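## Task

Place the entire chain bracelet in the front-left compartment, the bangle in the back-right one, every ring in the back-middle one and every ear stud in the front-middle one of the jewelry box's six compartments. Each item has to rest lower than the divider tops. Back means the hinge side; left and right are judged standing at the front looking toward the hinge. The box must end standing upright on the table.

## Robot and tools

Robot: two arms, left_arm and right_arm (YAM-type, six joints plus a parallel two-finger gripper). Bases, as calibrated in the scene frame: left_arm at (-0.051, +0.330, 0) m, right_arm at (+0.031, -0.246, 0) m, each turned very slightly about z. A two-camera stand sits behind the arms. Loose objects may occasionally get nudged by an outside push.

Frames. Scene frame: origin at table height midway between the nominal bases, +z up, +x out over the table, left_arm on the +y side (image sides do not match arm names). Fixed cameras and the table use the scene frame. Everything about a hand (end_effector_position in metres, end_effector_quat_wxyz, Hand target, velocities, wrist-camera poses) is in that arm's own base frame. The reported point sits between the finger pads, roughly 1 cm short of the tips; fingers point along the gripper's +z and close along its y. Printed positions may be off by a few centimetres, more at long reach.

Command rows. Every motion call uses rows of 14 numbers, each in [-1, 1]: dx, dy, dz, rx, ry, rz, opening for left_arm, then the same seven for right_arm, always all 14 even if one arm stays still. The six pose numbers are an offset, not a pose: they are measured from that arm's Hand target as it stood when the action or move began, along that arm's base axes, with rotation about the Hand target position. Scale: 1.0 = 0.6 m or 180 degrees; rx, ry, rz form one rotation vector. Each row in a list counts from the same start, not from the row before; repeating an offset in a new call moves further. A translation longer than 1.0 may be shortened. The opening is absolute: +1 fully open (0.094 m), -1 closed. Sending 0 on the six pose numbers re-requests the current Hand target; to keep a gripper as it is, resend its current opening, since 0 means half open.

Tools.
execute_actions(actions, cameras): actions is a list of actions; each action is up to 15 rows, one per 1/30 s step, and a short action repeats its last row to fill 15 steps. An empty list returns state plus images, the scene number and task. cameras: names list, ["all"], [] or null.
move(target, speed, blend, opening_speed, grip_force, blocking, cameras): target is one 14-number row or a list of up to 15 rows, all offsets from the same starting Hand targets. Straight-line paths, finishing together, at least 0.5 s and at most 10 s in total. speed in m/s, 0.002 to 2.9 (default 0.25), one value or one per target; rotation capped at twice that in rad/s. blend in m rounds corners in a list (0 = stop at each). opening_speed: rate of the opening command per second on the -1..1 scale, at least 0.2; use it to close gently. grip_force: newtons per pad, 10 to 50, one value or one per arm; it persists, and low values close slowly. blocking=false returns after about 0.5 s while the move keeps running. The result adds a move: line: done, off_target, moving, held, fault, plus limits such as paced (pose clipped) or held (steps withheld). Unnamed arms are done (within 10 mm and 2 degrees).
wait(seconds 0 to 10): lets time pass holding commands. stop(): brakes a running move. zoom_image(camera, region [x0,y0,x1,y1] pixels, at most 504x504): enlarges part of the latest image. read_manual(section): licence texts only. finished_scene(scene 1 or 2): ends the scene irreversibly; later calls run in the next scene.

Cameras: cam_head_left, cam_head_right, cam_high, cam_low (896x504), cam_left_wrist, cam_right_wrist (672x504).

Reading results. Hand target is the last commanded pose after clipping; orientation commands are clipped to 40 degrees from the measured one each step. Grippers often rest a few cm short due to friction and weight; a fresh command (even zeros) re-requests it, or send the missing distance. grip_measured uses the opening scale; empty it reads slightly wide, and on a firmly held hard part about 0.064 narrower than the part. Force climbs about 1 N per 0.001 below first contact, then jumps to the full limit. grip_effort_nm is motor effort (negative = closing), not pad force, and stays nonzero at rest. Joint torques include arm weight; joints 1 to 3 wrap at ±28 N m. Joint velocities may read "within noise".

Things to avoid. Do not drop items, release moving ones, slam or push hard; fast moves hit harder and overshoot more. Never let anything fall off the table, and never knock the box over. Keep grippers, housings and wrist cameras of the two arms apart: the clearance check does not protect them, and a moderate contact between arms can fail the scene. Avoid paths near an arm's own base (it may flip its shoulder). Avoid heating motors by holding loads long, stretching out or pressing toward unreachable poses: MOTOR HOT appears at 75 °C, the arm folds and idles at 90 °C, and drops at 100 °C. To end a push against something, command back past the gripper. Thinking time also advances the simulation.

Each tool is called as name([rows], argument=value, ...), one row to a line, values as JSON.

## Session

execute_actions(actions=[])

Scene clock: 0.00 s.
left_arm: end_effector_position=(+0.3826, +0.0096, +0.1444) grip_measured=+1.000 grip_effort_nm=n/a end_effector_quat_wxyz=(+0.687, -0.071, +0.722, +0.048) | right_arm: end_effector_position=(+0.3748, -0.0253, +0.1387) grip_measured=+1.000 grip_effort_nm=n/a end_effector_quat_wxyz=(+0.676, +0.088, +0.730, -0.044)
Joint positions: left_arm=[-0.105 1.577 0.236 1.287 -0.272 -0.044 0.094] | right_arm=[0.034 1.533 0.209 1.239 0.219 0.074 0.094]
Joint velocities: within noise
Joint torques (N m): no reading
Heat: left arm: 30 °C; right arm: 27 °C.
Hand target: left_arm +0.3828, +0.0096, +0.1426; +0.683, -0.071, +0.725, +0.048 | right_arm +0.3759, -0.0253, +0.1413; +0.678, +0.089, +0.728, -0.044
Tool commands: left_gripper/opening=+1.0 right_gripper/opening=+1.0

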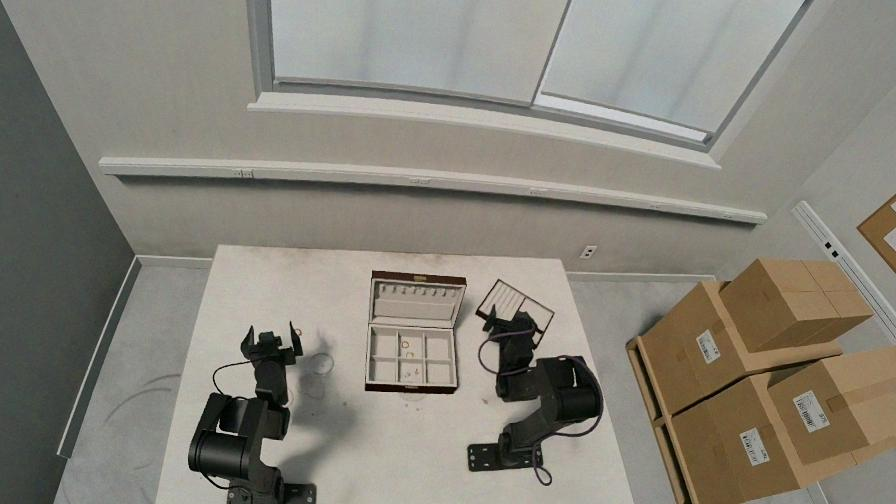

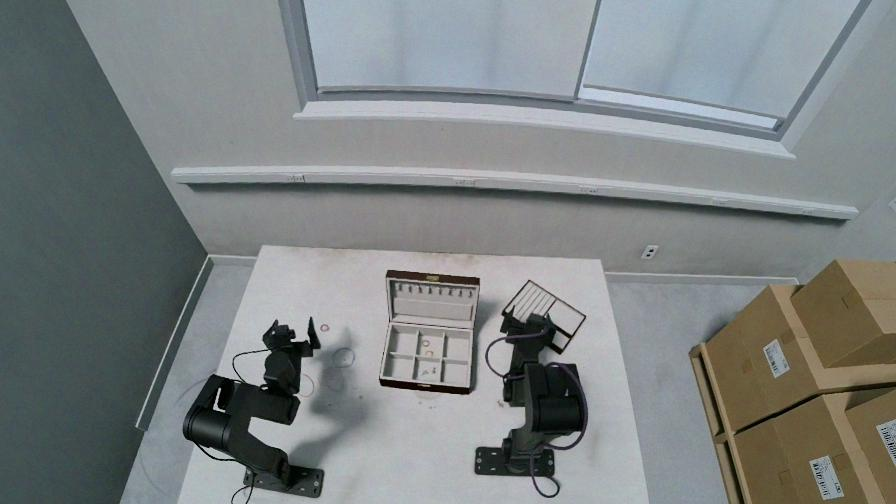

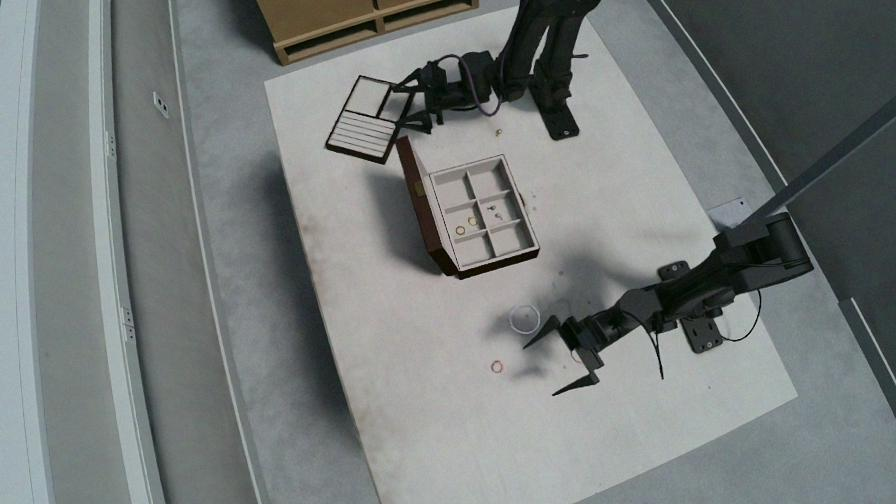

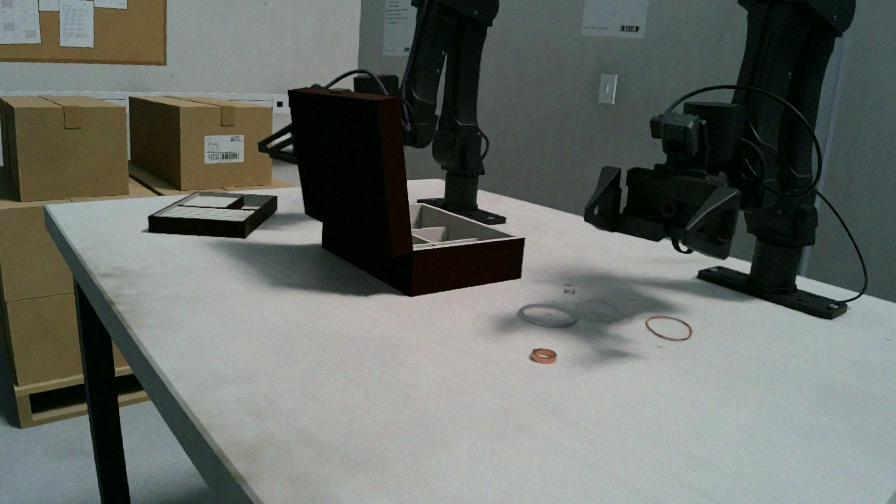

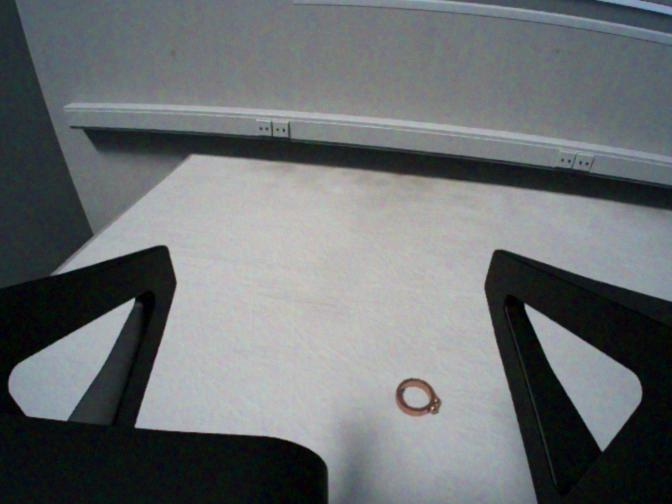

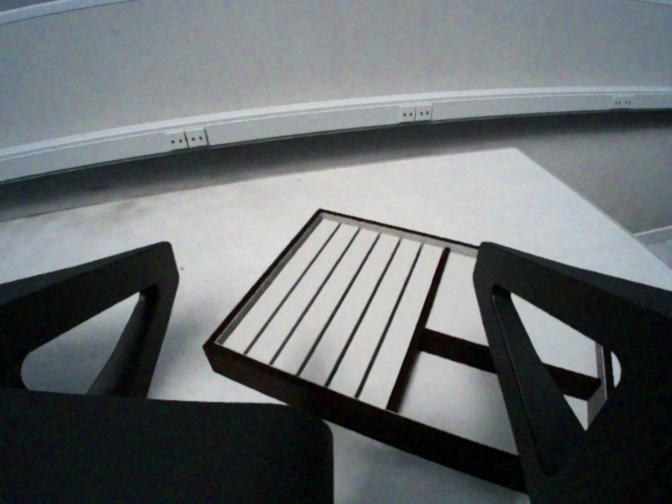

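zoom_image(camera="cam_high", region=[390, 100, 560, 290])

zoom_image(camera="cam_high", region=[460, 270, 660, 420])

zoom_image(camera="cam_low", region=[480, 240, 760, 400])

Scaled by 2.653 from the camera's 896x504 image, which has a finer 1280x720 frame.

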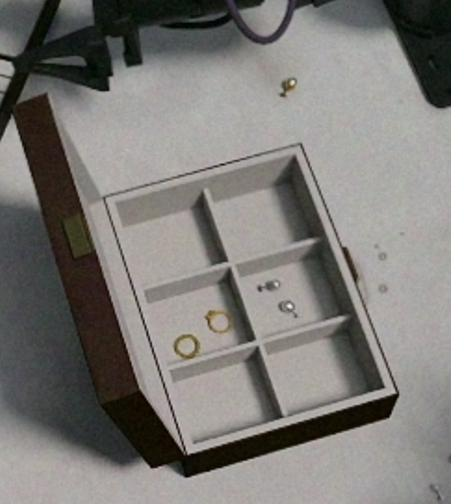

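Scaled by 2.520 from the camera's 896x504 image, which has a finer 1280x720 frame.

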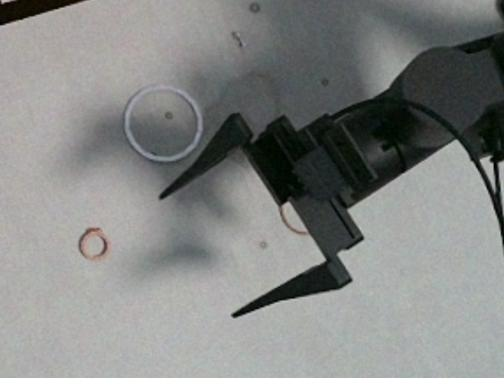

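Scaled by 1.800 from the camera's 896x504 image, which has a finer 1280x720 frame.

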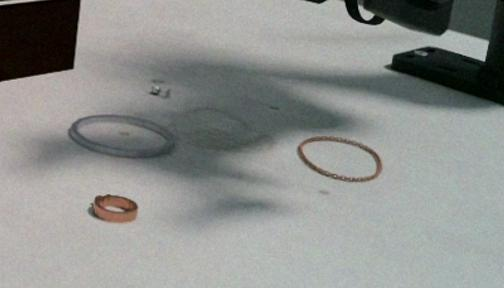

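move([
  [-0.088,-0.016,0.179,-0.0337,0.4802,-0.0499,-0.4,-0.1265,-0.008,0.1812,0.0309,0.4761,0.0625,-0.4],
  [-0.1813,-0.0443,0.029,-0.0337,0.4802,-0.0499,-0.4,-0.2932,-0.0412,0.0478,0.0309,0.4761,0.0625,-0.4],
], speed=[0.4,0.25], blend=[0.02,0], grip_force=[50,50], cameras=["cam_high","cam_left_wrist","cam_right_wrist"])

Scene clock: 99.87 s.
left_arm: end_effector_position=(+0.2746, -0.0141, +0.1560) grip_measured=-0.398 grip_effort_nm=-0.11 end_effector_quat_wxyz=(-0.013, +0.002, +1.000, +0.005) | right_arm: end_effector_position=(+0.2006, -0.0486, +0.1700) grip_measured=-0.398 grip_effort_nm=-0.12 end_effector_quat_wxyz=(-0.012, -0.001, +1.000, +0.002)
Joint positions: left_arm=[-0.061 1.612 1.468 -1.454 -0.009 -0.058 0.028] | right_arm=[-0.242 1.358 1.292 -1.529 0.001 -0.243 0.028]
Joint torques (N m): left_arm=[-0.49 -10.19 7.25 0.24 0.1 -0.04] | right_arm=[-0.7 -6.27 5.23 0.27 -0.04 -0.04]
Heat: left arm: 32 °C; right arm: 33 °C.
Hand target: left_arm +0.2740, -0.0170, +0.1599; -0.001, +0.000, +1.000, +0.000 | right_arm +0.2000, -0.0500, +0.1701; -0.001, +0.000, +1.000, +0.000
Off the commanded pose: left_arm 0.005 m, 2 deg | right_arm 0.002 m, 1 deg.
move: done
Images, in order (width x height): cam_high 896x504, cam_left_wrist 672x504, cam_right_wrist 672x504.

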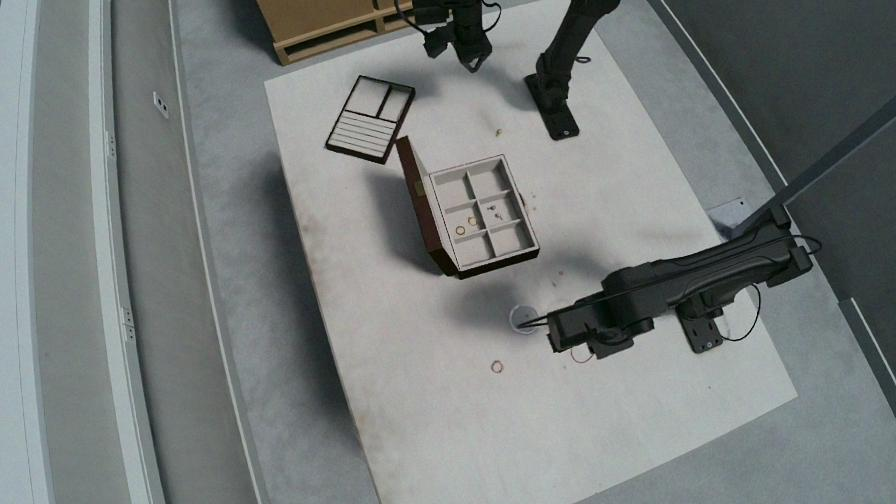

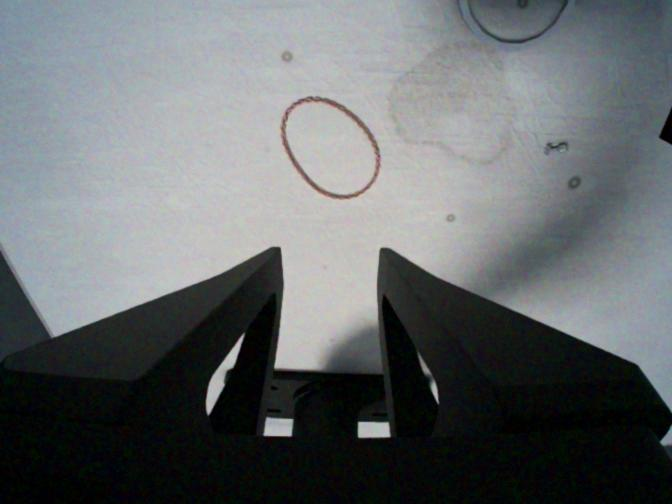

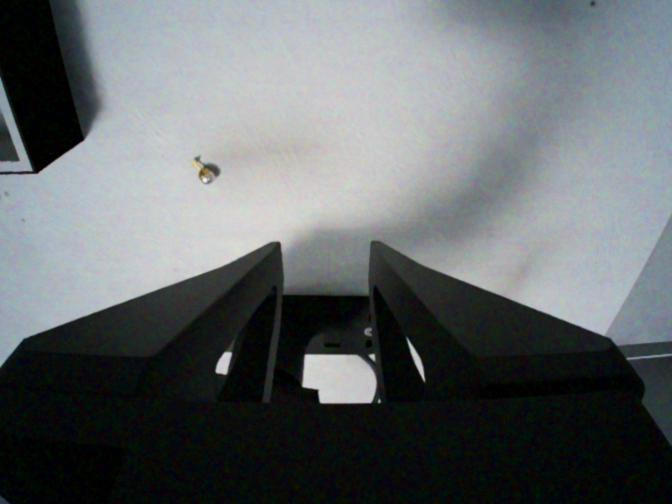

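move(target=[-0.0128,0.0005,-0.15,0,0,0,0.55,-0.0465,0.1522,-0.1667,0,0,0,-0.4], speed=0.15, cameras=["cam_left_wrist","cam_right_wrist"])

Scene clock: 156.80 s.
left_arm: end_effector_position=(+0.2669, -0.0136, +0.0683) grip_measured=+0.548 grip_effort_nm=0.14 end_effector_quat_wxyz=(-0.009, +0.001, +1.000, +0.005) | right_arm: end_effector_position=(+0.1725, +0.0411, +0.0716) grip_measured=-0.398 grip_effort_nm=-0.11 end_effector_quat_wxyz=(-0.010, +0.000, +1.000, +0.002)
Joint positions: left_arm=[-0.061 1.601 1.106 -1.094 -0.009 -0.059 0.073] | right_arm=[0.22 1.241 0.816 -1.166 -0.008 0.219 0.028]
Joint torques (N m): left_arm=[-0.47 -9.58 6.78 0.25 0.09 -0.04] | right_arm=[0.66 -5.03 5.03 0.29 0.05 0.11]
Heat: left arm: 32 °C; right arm: 29 °C.
Hand target: left_arm +0.2664, -0.0167, +0.0700; +0.000, +0.000, +1.000, +0.000 | right_arm +0.1720, +0.0412, +0.0700; -0.001, +0.000, +1.000, +0.000
Off the commanded pose: left_arm 0.004 m, 1 deg | right_arm 0.002 m, 1 deg.
move: done
Images, in order (width x height): cam_left_wrist 672x504, cam_right_wrist 672x504.

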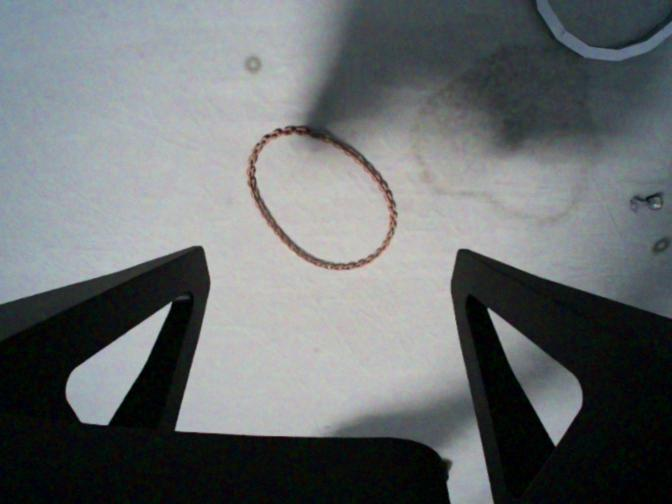

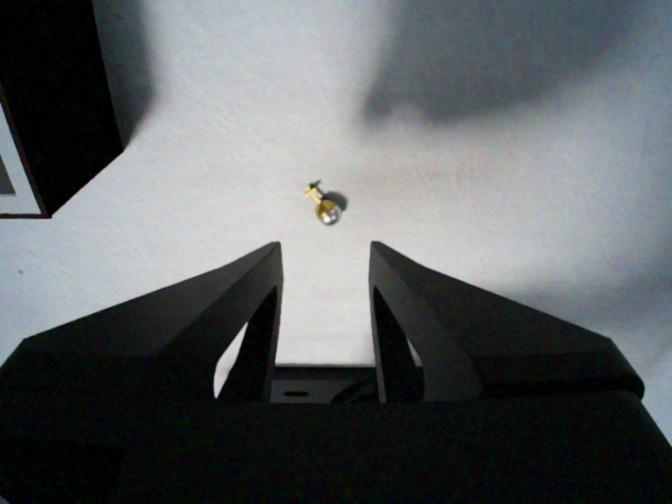

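move(target=[-0.0032,0.0050,-0.0783,0,0,0,0.55,-0.0092,0.0055,-0.0667,0,0,0.1667,-0.4], speed=0.12, cameras=["cam_left_wrist","cam_right_wrist"])

Scene clock: 187.07 s.
left_arm: end_effector_position=(+0.2682, -0.0137, +0.0315) grip_measured=+0.548 grip_effort_nm=0.14 end_effector_quat_wxyz=(+0.012, +0.001, +1.000, +0.004) | right_arm: end_effector_position=(+0.1690, +0.0446, +0.0359) grip_measured=-0.398 grip_effort_nm=-0.11 end_effector_quat_wxyz=(+0.004, -0.252, +0.968, +0.003)
Joint positions: left_arm=[-0.061 1.615 0.965 -0.898 -0.009 -0.059 0.073] | right_arm=[0.247 1.241 0.67 -0.992 -0.005 -0.262 0.028]
Joint torques (N m): left_arm=[0.55 -5.89 6.5 0.29 0.1 0.09] | right_arm=[0.7 -2.26 4.85 0.33 0.02 -0.04]
Heat: left arm: 32 °C; right arm: 28 °C.
Hand target: left_arm +0.2645, -0.0137, +0.0229; +0.000, +0.000, +1.000, +0.000 | right_arm +0.1665, +0.0446, +0.0300; -0.001, -0.259, +0.966, +0.000
Off the commanded pose: left_arm 0.009 m, 1 deg | right_arm 0.006 m, 1 deg.
move: done
Images, in order (width x height): cam_left_wrist 672x504, cam_right_wrist 672x504.

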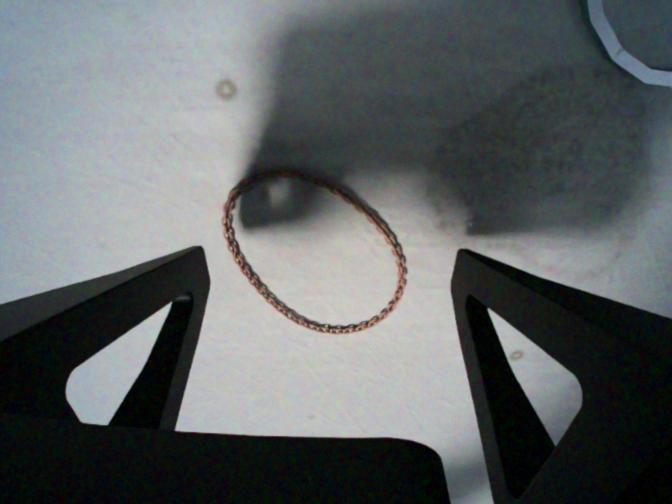

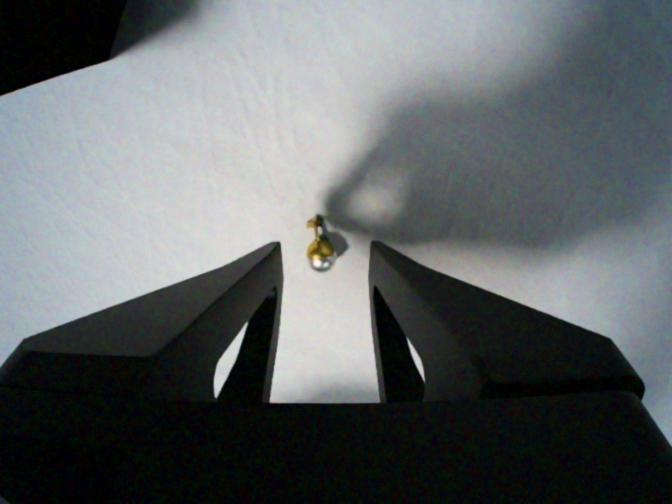

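move(target=[-0.0083,0.0050,-0.0233,0,0,0,0.55,-0.0050,0.0033,-0.0317,0,0,0,-0.4], speed=0.06, cameras=["cam_left_wrist","cam_right_wrist"])

Scene clock: 200.20 s.
left_arm: end_effector_position=(+0.2632, -0.0109, +0.0170) grip_measured=+0.548 grip_effort_nm=0.14 end_effector_quat_wxyz=(+0.011, +0.000, +1.000, +0.004) | right_arm: end_effector_position=(+0.1662, +0.0466, +0.0167) grip_measured=-0.398 grip_effort_nm=-0.11 end_effector_quat_wxyz=(+0.004, -0.258, +0.966, +0.002)
Joint positions: left_arm=[-0.052 1.623 0.91 -0.837 -0.009 -0.052 0.073] | right_arm=[0.262 1.265 0.604 -0.901 -0.005 -0.26 0.028]
Joint torques (N m): left_arm=[0.55 -5.91 6.45 0.3 0.11 0.09] | right_arm=[0.75 -2.14 4.75 0.34 0.03 0.08]
Heat: left arm: 31 °C; right arm: 28 °C.
Hand target: left_arm +0.2595, -0.0107, +0.0090; +0.000, +0.000, +1.000, +0.000 | right_arm +0.1635, +0.0466, +0.0110; -0.001, -0.259, +0.966, +0.000
Off the commanded pose: left_arm 0.009 m, 1 deg | right_arm 0.006 m, 1 deg.
move: done
Images, in order (width x height): cam_left_wrist 672x504, cam_right_wrist 672x504.

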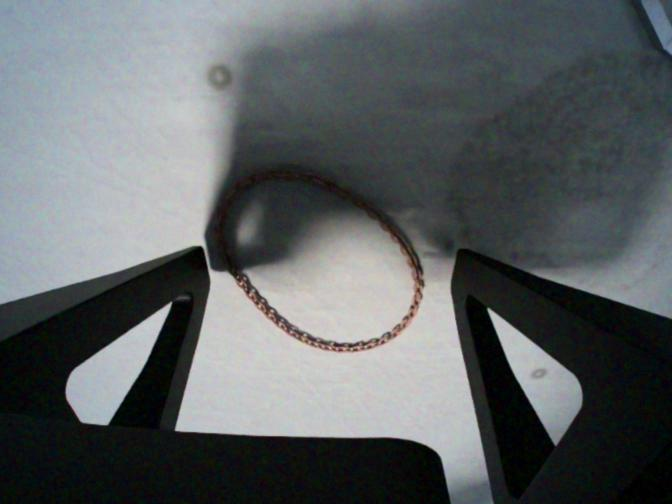

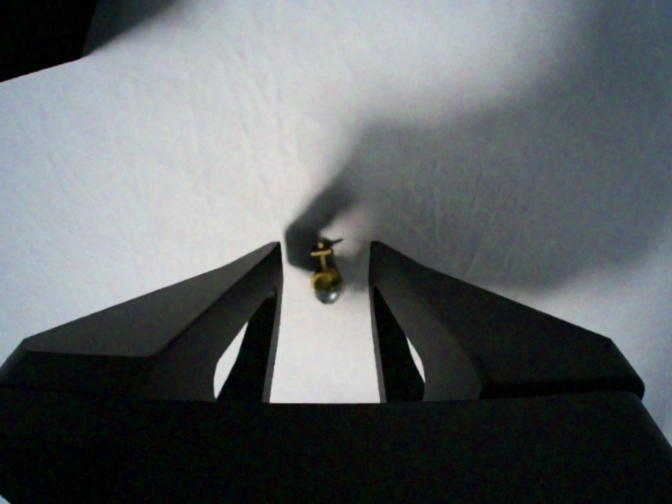

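move(target=[0,0,-0.002,0,0,0,-0.97,0,0,0,0,0,0,-0.97], speed=0.05, opening_speed=0.5, grip_force=[30,25], cameras=["cam_left_wrist","cam_right_wrist"])

Scene clock: 212.50 s.
left_arm: end_effector_position=(+0.2646, -0.0110, +0.0170) grip_measured=-0.968 grip_effort_nm=-0.10 end_effector_quat_wxyz=(+0.014, +0.000, +1.000, +0.004) | right_arm: end_effector_position=(+0.1665, +0.0467, +0.0167) grip_measured=-0.962 grip_effort_nm=-0.58 end_effector_quat_wxyz=(+0.005, -0.258, +0.966, +0.002)
Joint positions: left_arm=[-0.052 1.623 0.91 -0.832 -0.009 -0.052 0.002] | right_arm=[0.262 1.265 0.604 -0.9 -0.005 -0.26 0.002]
Joint torques (N m): left_arm=[0.57 -5.64 6.19 0.31 0.09 0.09] | right_arm=[0.73 -2.15 4.77 0.34 0.03 0.09]
Heat: left arm: 31 °C; right arm: 28 °C.
Hand target: left_arm +0.2595, -0.0107, +0.0078; +0.000, +0.000, +1.000, +0.000 | right_arm +0.1635, +0.0466, +0.0110; -0.001, -0.259, +0.966, +0.000
Off the commanded pose: left_arm 0.011 m, 2 deg | right_arm 0.006 m, 1 deg.
grip_force (N): 30, 25
move: off_target (left_arm)
Images, in order (width x height): cam_left_wrist 672x504, cam_right_wrist 672x504.

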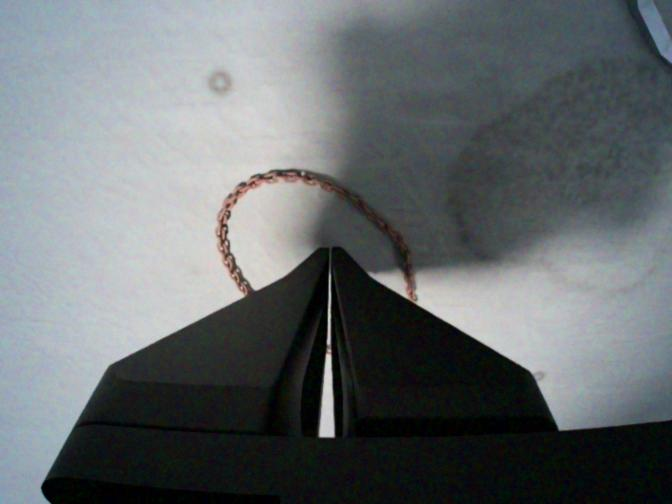

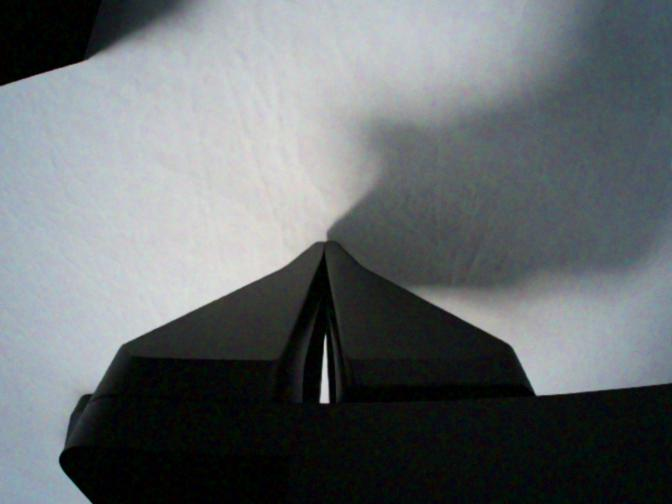

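move([
  [0.002,0,0.025,0,0,0,-0.97,0,0,0.10,0,0,0,-0.97],
  [0.002,0,0.025,0,0,0,0.6,0,0,0.10,0,0,0,-0.97],
], speed=0.1, cameras=["cam_left_wrist","cam_right_wrist"])

Scene clock: 224.80 s.
left_arm: end_effector_position=(+0.2558, -0.0106, +0.0183) grip_measured=+0.598 grip_effort_nm=0.14 end_effector_quat_wxyz=(-0.005, +0.000, +1.000, +0.005) | right_arm: end_effector_position=(+0.1566, +0.0440, +0.0600) grip_measured=-0.962 grip_effort_nm=-0.58 end_effector_quat_wxyz=(-0.020, -0.258, +0.966, +0.002)
Joint positions: left_arm=[-0.052 1.623 0.916 -0.875 -0.009 -0.051 0.075] | right_arm=[0.262 1.21 0.749 -1.15 -0.005 -0.26 0.002]
Joint torques (N m): left_arm=[0.7 -7.61 9.61 0.03 0.12 0.1] | right_arm=[0.75 -4.7 9.72 -0.06 0.02 0.09]
Heat: left arm: 30 °C; right arm: 27 °C.
Hand target: left_arm +0.2607, -0.0107, +0.0228; +0.000, +0.000, +1.000, +0.000 | right_arm +0.1636, +0.0466, +0.0711; -0.001, -0.259, +0.966, +0.000
Off the commanded pose: left_arm 0.007 m, 1 deg | right_arm 0.013 m, 2 deg.
grip_force (N): 30, 25
move: off_target (right_arm)
Images, in order (width x height): cam_left_wrist 672x504, cam_right_wrist 672x504.

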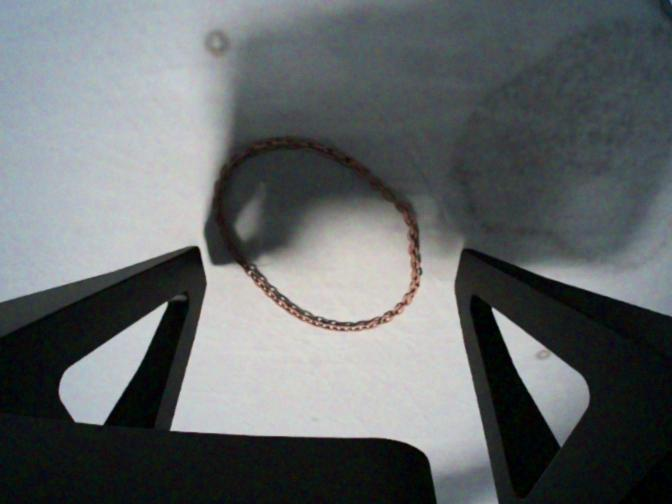

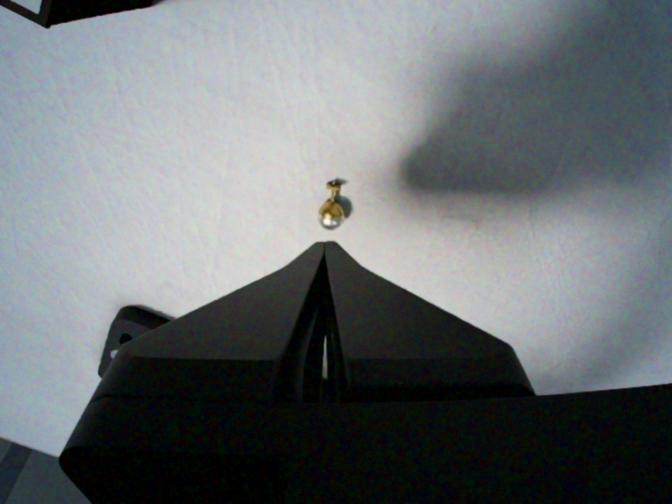

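move(target=[0.003,0.003,-0.0230,0,0,0,0.6,-0.0077,-0.0045,-0.0733,0,0,0,-0.4], speed=0.08, cameras=["cam_left_wrist","cam_right_wrist"])

Scene clock: 247.13 s.
left_arm: end_effector_position=(+0.2644, -0.0090, +0.0159) grip_measured=+0.598 grip_effort_nm=0.14 end_effector_quat_wxyz=(+0.009, +0.000, +1.000, +0.004) | right_arm: end_effector_position=(+0.1607, +0.0451, +0.0328) grip_measured=-0.402 grip_effort_nm=0.09 end_effector_quat_wxyz=(+0.004, -0.258, +0.966, +0.002)
Joint positions: left_arm=[-0.044 1.633 0.916 -0.837 -0.009 -0.044 0.075] | right_arm=[0.262 1.21 0.637 -0.991 -0.005 -0.26 0.028]
Joint torques (N m): left_arm=[0.61 -5.91 6.89 0.3 0.1 0.11] | right_arm=[0.09 -1.88 4.93 0.35 0.02 0.01]
Heat: left arm: 31 °C; right arm: 28 °C.
Hand target: left_arm +0.2625, -0.0088, +0.0090; +0.000, +0.000, +1.000, +0.000 | right_arm +0.1590, +0.0439, +0.0271; -0.001, -0.259, +0.966, +0.000
Off the commanded pose: left_arm 0.007 m, 1 deg | right_arm 0.006 m, 1 deg.
grip_force (N): 30, 25
move: done
Images, in order (width x height): cam_left_wrist 672x504, cam_right_wrist 672x504.

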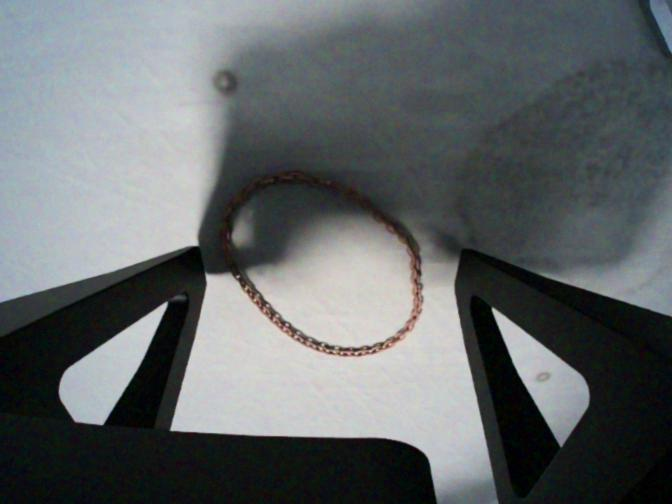

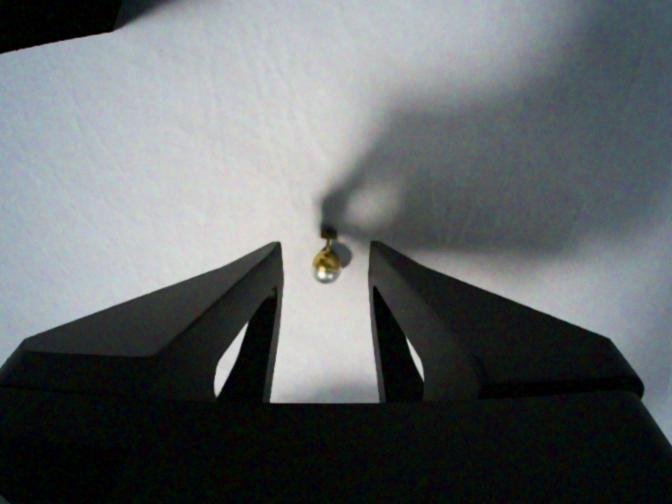

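move(target=[0,0,-0.00667,0,0,0,0.6,0,0,-0.035,0,0,0,-0.4], speed=0.06, cameras=["cam_left_wrist","cam_right_wrist"])

Scene clock: 275.20 s.
left_arm: end_effector_position=(+0.2673, -0.0092, +0.0144) grip_measured=+0.598 grip_effort_nm=0.14 end_effector_quat_wxyz=(+0.012, +0.000, +1.000, +0.004) | right_arm: end_effector_position=(+0.1612, +0.0452, +0.0117) grip_measured=-0.402 grip_effort_nm=0.08 end_effector_quat_wxyz=(+0.004, -0.258, +0.966, +0.002)
Joint positions: left_arm=[-0.044 1.639 0.916 -0.823 -0.009 -0.044 0.075] | right_arm=[0.262 1.253 0.574 -0.884 -0.005 -0.26 0.028]
Joint torques (N m): left_arm=[0.62 -5.82 6.13 0.35 0.07 0.09] | right_arm=[0.1 -2.03 4.71 0.34 0.03 0.01]
Heat: left arm: 30 °C; right arm: 27 °C.
Hand target: left_arm +0.2625, -0.0088, +0.0050; +0.000, +0.000, +1.000, +0.000 | right_arm +0.1589, +0.0439, +0.0061; -0.001, -0.259, +0.966, +0.000
Off the commanded pose: left_arm 0.010 m, 2 deg | right_arm 0.006 m, 1 deg.
grip_force (N): 30, 25
move: done
Images, in order (width x height): cam_left_wrist 672x504, cam_right_wrist 672x504.

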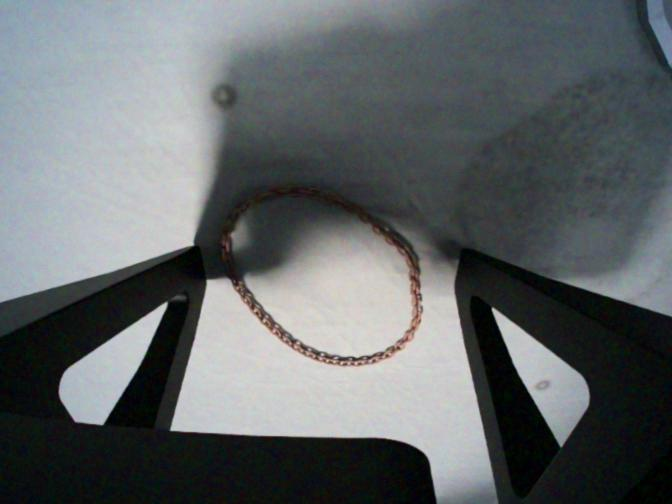

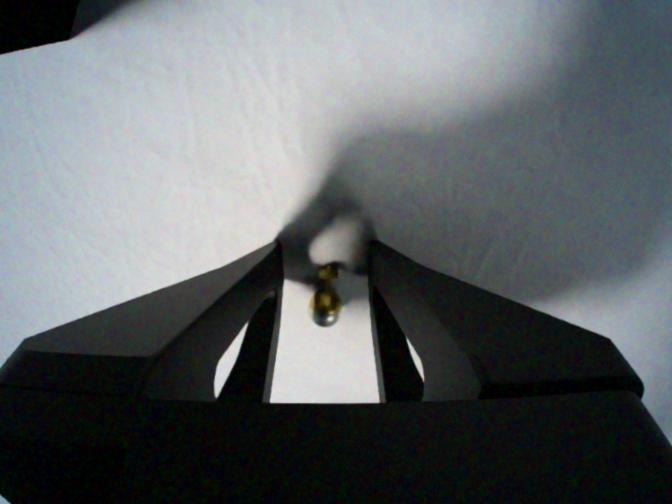

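move([
  [0,0,-0.00667,0,0,0,0.6,-0.015,-0.00833,0,0,0,0,-0.4],
  [0,0,-0.00667,0,0,0,0.6,-0.015,-0.00833,-0.0075,0,0,0,-0.4],
], speed=0.06, cameras=["cam_left_wrist","cam_right_wrist"])

Scene clock: 304.97 s.
left_arm: end_effector_position=(+0.2670, -0.0102, +0.0138) grip_measured=+0.598 grip_effort_nm=0.14 end_effector_quat_wxyz=(+0.012, +0.001, +1.000, +0.000) | right_arm: end_effector_position=(+0.1595, +0.0438, +0.0107) grip_measured=-0.402 grip_effort_nm=0.08 end_effector_quat_wxyz=(+0.010, -0.260, +0.966, +0.002)
Joint positions: left_arm=[-0.043 1.639 0.914 -0.821 -0.002 -0.042 0.075] | right_arm=[0.257 1.229 0.555 -0.876 -0.005 -0.269 0.028]
Joint torques (N m): left_arm=[0.53 -5.18 5.42 0.49 0.01 0.07] | right_arm=[-0.68 -3.04 2.65 0.32 0.03 -0.03]
Heat: left arm: 30 °C; right arm: 27 °C.
Hand target: left_arm +0.2625, -0.0088, +0.0009; +0.000, +0.000, +1.000, +0.000 | right_arm +0.1498, +0.0389, +0.0015; -0.001, -0.259, +0.966, +0.000
Off the commanded pose: left_arm 0.014 m, 1 deg | right_arm 0.014 m, 1 deg.
grip_force (N): 30, 25
move: off_target (left_arm, right_arm)
Images, in order (width x height): cam_left_wrist 672x504, cam_right_wrist 672x504.

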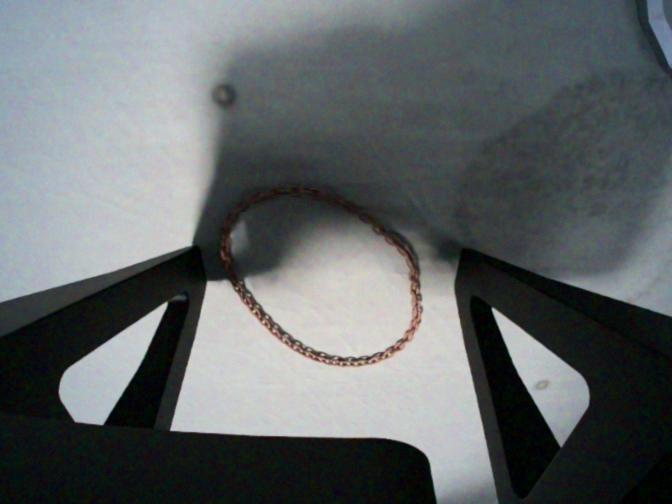

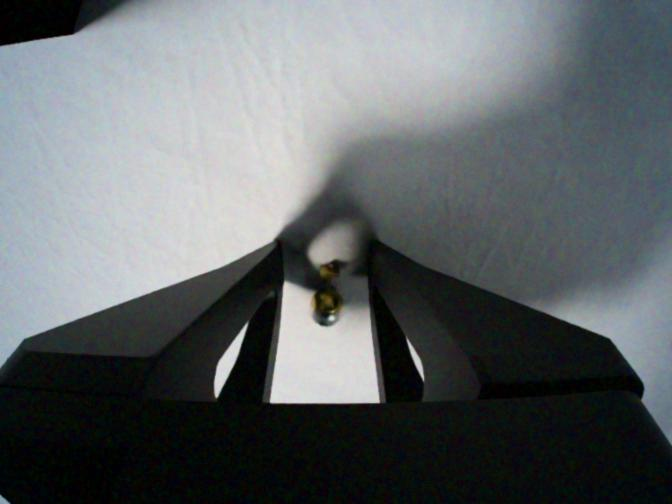

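move([
  [0,0,0,0,0,0,-0.97,0,0,0.02,0,0,0,-0.4],
  [0,0,0,0,0,0,-0.97,0,0,0.004,0,0,0,-0.4],
], speed=0.05, opening_speed=0.5, cameras=["cam_left_wrist","cam_right_wrist"])

Scene clock: 319.20 s.
left_arm: end_effector_position=(+0.2702, -0.0120, +0.0136) grip_measured=-0.922 grip_effort_nm=-0.64 end_effector_quat_wxyz=(+0.019, +0.001, +1.000, -0.004) | right_arm: end_effector_position=(+0.1523, +0.0419, +0.0111) grip_measured=-0.402 grip_effort_nm=0.08 end_effector_quat_wxyz=(-0.001, -0.260, +0.966, +0.002)
Joint positions: left_arm=[-0.043 1.639 0.912 -0.805 0.007 -0.042 0.004] | right_arm=[0.257 1.221 0.551 -0.904 -0.005 -0.27 0.028]
Joint torques (N m): left_arm=[0.58 -5.34 5.59 0.35 -0.05 0.07] | right_arm=[-0.72 -2.7 3.54 0.45 0.03 -0.04]
Heat: left arm: 30 °C; right arm: 27 °C.
Hand target: left_arm +0.2624, -0.0088, +0.0009; -0.001, +0.000, +1.000, +0.000 | right_arm +0.1500, +0.0389, +0.0040; +0.000, -0.259, +0.966, +0.000
Off the commanded pose: left_arm 0.015 m, 2 deg | right_arm 0.008 m, 0 deg.
grip_force (N): 30, 25
move: off_target (left_arm)
Images, in order (width x height): cam_left_wrist 672x504, cam_right_wrist 672x504.

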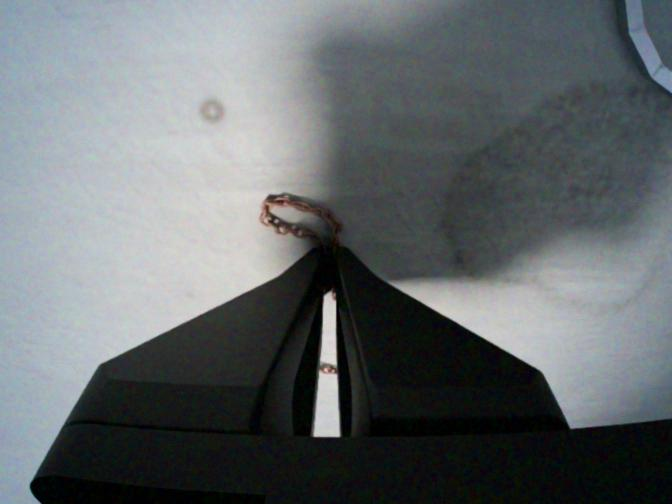

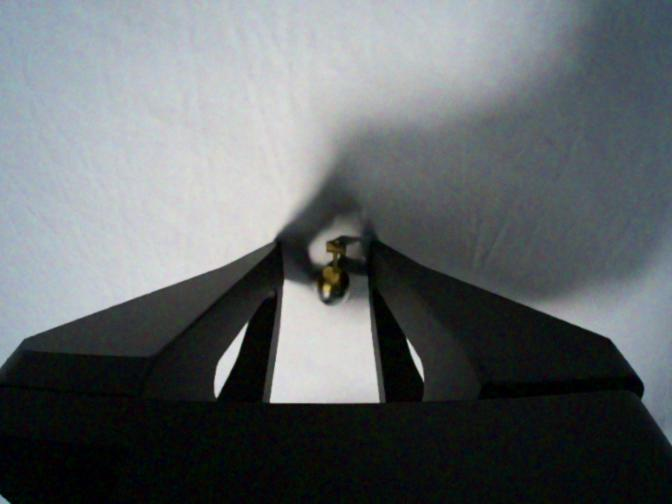

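move(target=[0,0,0.2167,0,0,0,-0.97,0,0,-0.003,0,0,0,-0.97], speed=0.12, opening_speed=0.4, cameras=["cam_left_wrist","cam_right_wrist","cam_low"])

Scene clock: 329.20 s.
left_arm: end_effector_position=(+0.2604, -0.0116, +0.1212) grip_measured=-0.968 grip_effort_nm=-0.10 end_effector_quat_wxyz=(-0.015, +0.001, +1.000, -0.003) | right_arm: end_effector_position=(+0.1539, +0.0420, +0.0109) grip_measured=-0.766 grip_effort_nm=-0.58 end_effector_quat_wxyz=(+0.002, -0.260, +0.966, +0.002)
Joint positions: left_arm=[-0.043 1.557 1.273 -1.317 0.007 -0.042 0.002] | right_arm=[0.257 1.221 0.55 -0.897 -0.003 -0.27 0.011]
Joint torques (N m): left_arm=[0.51 -9.46 9.91 -0.02 -0.07 0.05] | right_arm=[-0.7 -2.43 3.17 0.49 0.01 -0.04]
Heat: left arm: 30 °C; right arm: 27 °C.
Hand target: left_arm +0.2625, -0.0088, +0.1310; +0.000, +0.000, +1.000, +0.000 | right_arm +0.1500, +0.0389, +0.0022; +0.000, -0.259, +0.966, +0.000
Off the commanded pose: left_arm 0.010 m, 2 deg | right_arm 0.010 m, 0 deg.
grip_force (N): 30, 25
move: done
Images, in order (width x height): cam_low 896x504, cam_left_wrist 672x504, cam_right_wrist 672x504.

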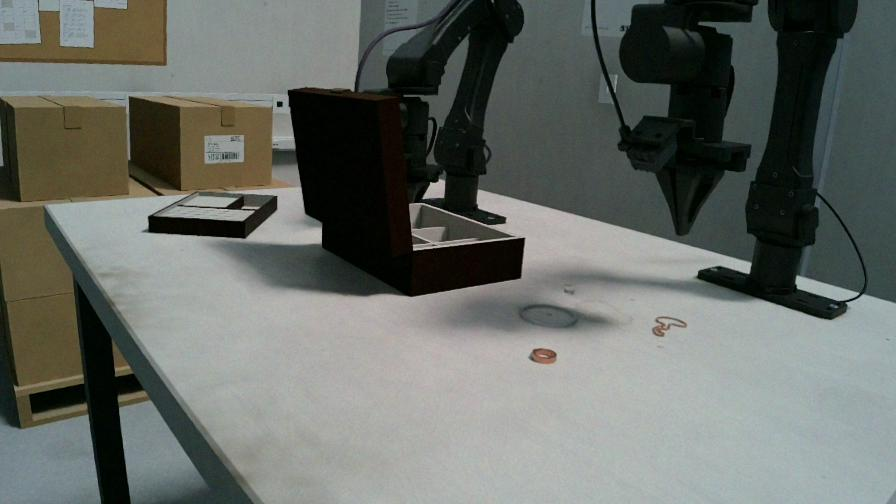

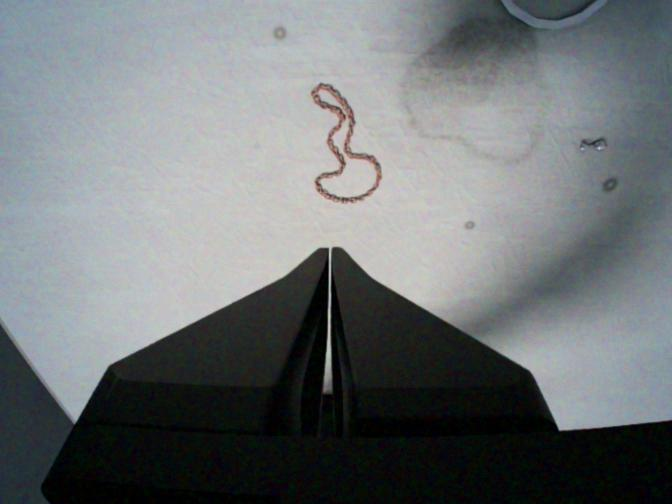

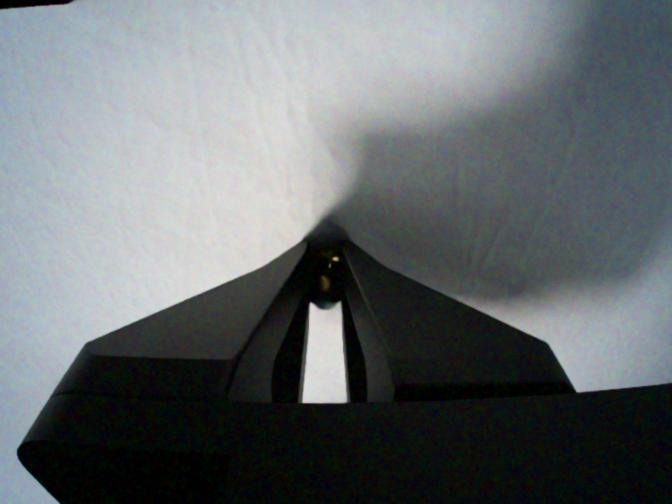

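move([
  [0.0033,-0.0162,-0.1767,0,0,0,-0.3,0,0,0.213,0,0,0,-0.97],
  [0.0033,-0.0162,-0.1767,0,0,0,-0.3,0.1483,0.3518,0.213,0,0,0,-0.97],
], speed=0.25, blend=[0.03,0], grip_force=[50,25], cameras=["cam_left_wrist","cam_right_wrist"])

Scene clock: 363.17 s.
left_arm: end_effector_position=(+0.2670, -0.0186, +0.0325) grip_measured=-0.302 grip_effort_nm=0.14 end_effector_quat_wxyz=(+0.009, +0.001, +1.000, -0.004) | right_arm: end_effector_position=(+0.2356, +0.2458, +0.1276) grip_measured=-0.767 grip_effort_nm=-0.58 end_effector_quat_wxyz=(-0.001, -0.262, +0.965, +0.002)
Joint positions: left_arm=[-0.068 1.613 0.968 -0.907 0.007 -0.067 0.033] | right_arm=[0.801 1.833 1.611 -1.349 -0.005 0.272 0.011]
Joint torques (N m): left_arm=[-0.55 -5.93 6.89 0.32 -0.08 -0.06] | right_arm=[0.28 -7.38 10.29 -0.02 0 0.11]
Heat: left arm: 33 °C; right arm: 28 °C.
Hand target: left_arm +0.2644, -0.0185, +0.0250; +0.000, +0.000, +1.000, +0.000 | right_arm +0.2390, +0.2499, +0.1299; -0.001, -0.259, +0.966, +0.000
Off the commanded pose: left_arm 0.008 m, 1 deg | right_arm 0.006 m, 0 deg.
grip_force (N): 50, 25
move: done
Images, in order (width x height): cam_left_wrist 672x504, cam_right_wrist 672x504.

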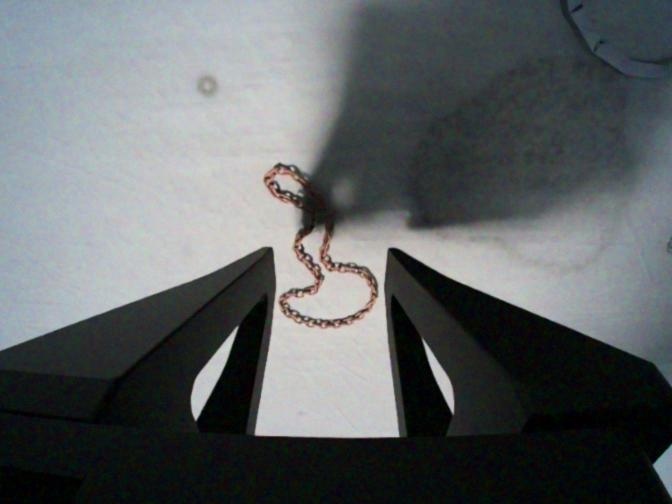

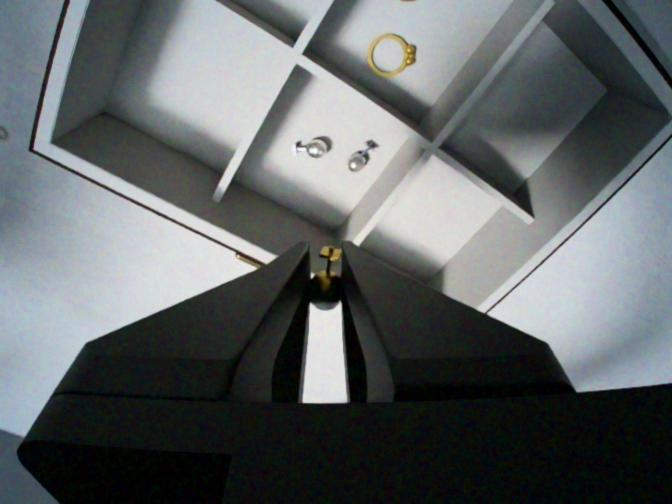

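move([
  [0.0033,0.0067,-0.0483,0,0,0,-0.3,0.04,0.025,0,0,0,0.3333,-0.97],
  [0.0033,0.0067,-0.0483,0,0,0,-0.97,0.04,0.025,0,0,0,0.3333,-0.97],
], speed=0.11, opening_speed=0.4, cameras=["cam_left_wrist","cam_right_wrist"])

Scene clock: 464.43 s.
left_arm: end_effector_position=(+0.2753, -0.0190, +0.0137) grip_measured=-0.949 grip_effort_nm=-0.95 end_effector_quat_wxyz=(+0.023, +0.001, +1.000, -0.005) | right_arm: end_effector_position=(+0.2568, +0.2642, +0.1304) grip_measured=-0.767 grip_effort_nm=-0.58 end_effector_quat_wxyz=(-0.004, +0.708, -0.706, -0.001)
Joint positions: left_arm=[-0.068 1.652 0.927 -0.799 0.007 -0.065 0.002] | right_arm=[0.796 1.939 1.763 -1.387 -0.002 -0.777 0.011]
Joint torques (N m): left_arm=[0.83 -4.57 4.96 0.51 -0.06 0.09] | right_arm=[-0.77 -7.84 10.3 -0.01 0 -0.04]
Heat: left arm: 30 °C; right arm: 33 °C.
Hand target: left_arm +0.2665, -0.0146, -0.0039; +0.000, +0.000, +1.000, +0.000 | right_arm +0.2629, +0.2650, +0.1299; +0.001, +0.707, -0.707, +0.000
Off the commanded pose: left_arm 0.020 m, 3 deg | right_arm 0.006 m, 1 deg.
grip_force (N): 50, 25
move: off_target (left_arm); target 2's new opening was sent with left_arm's hand 0.018 m and 2 deg from that target
Images, in order (width x height): cam_left_wrist 672x504, cam_right_wrist 672x504.

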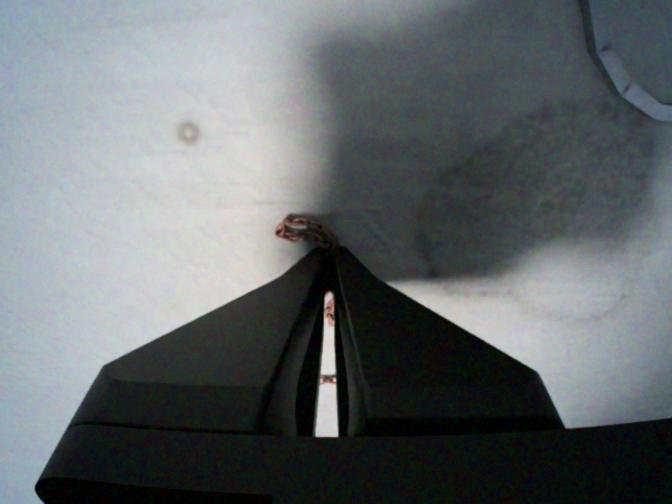

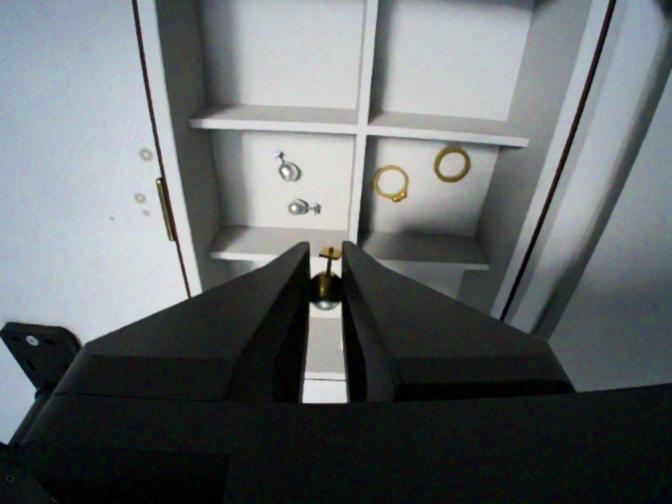

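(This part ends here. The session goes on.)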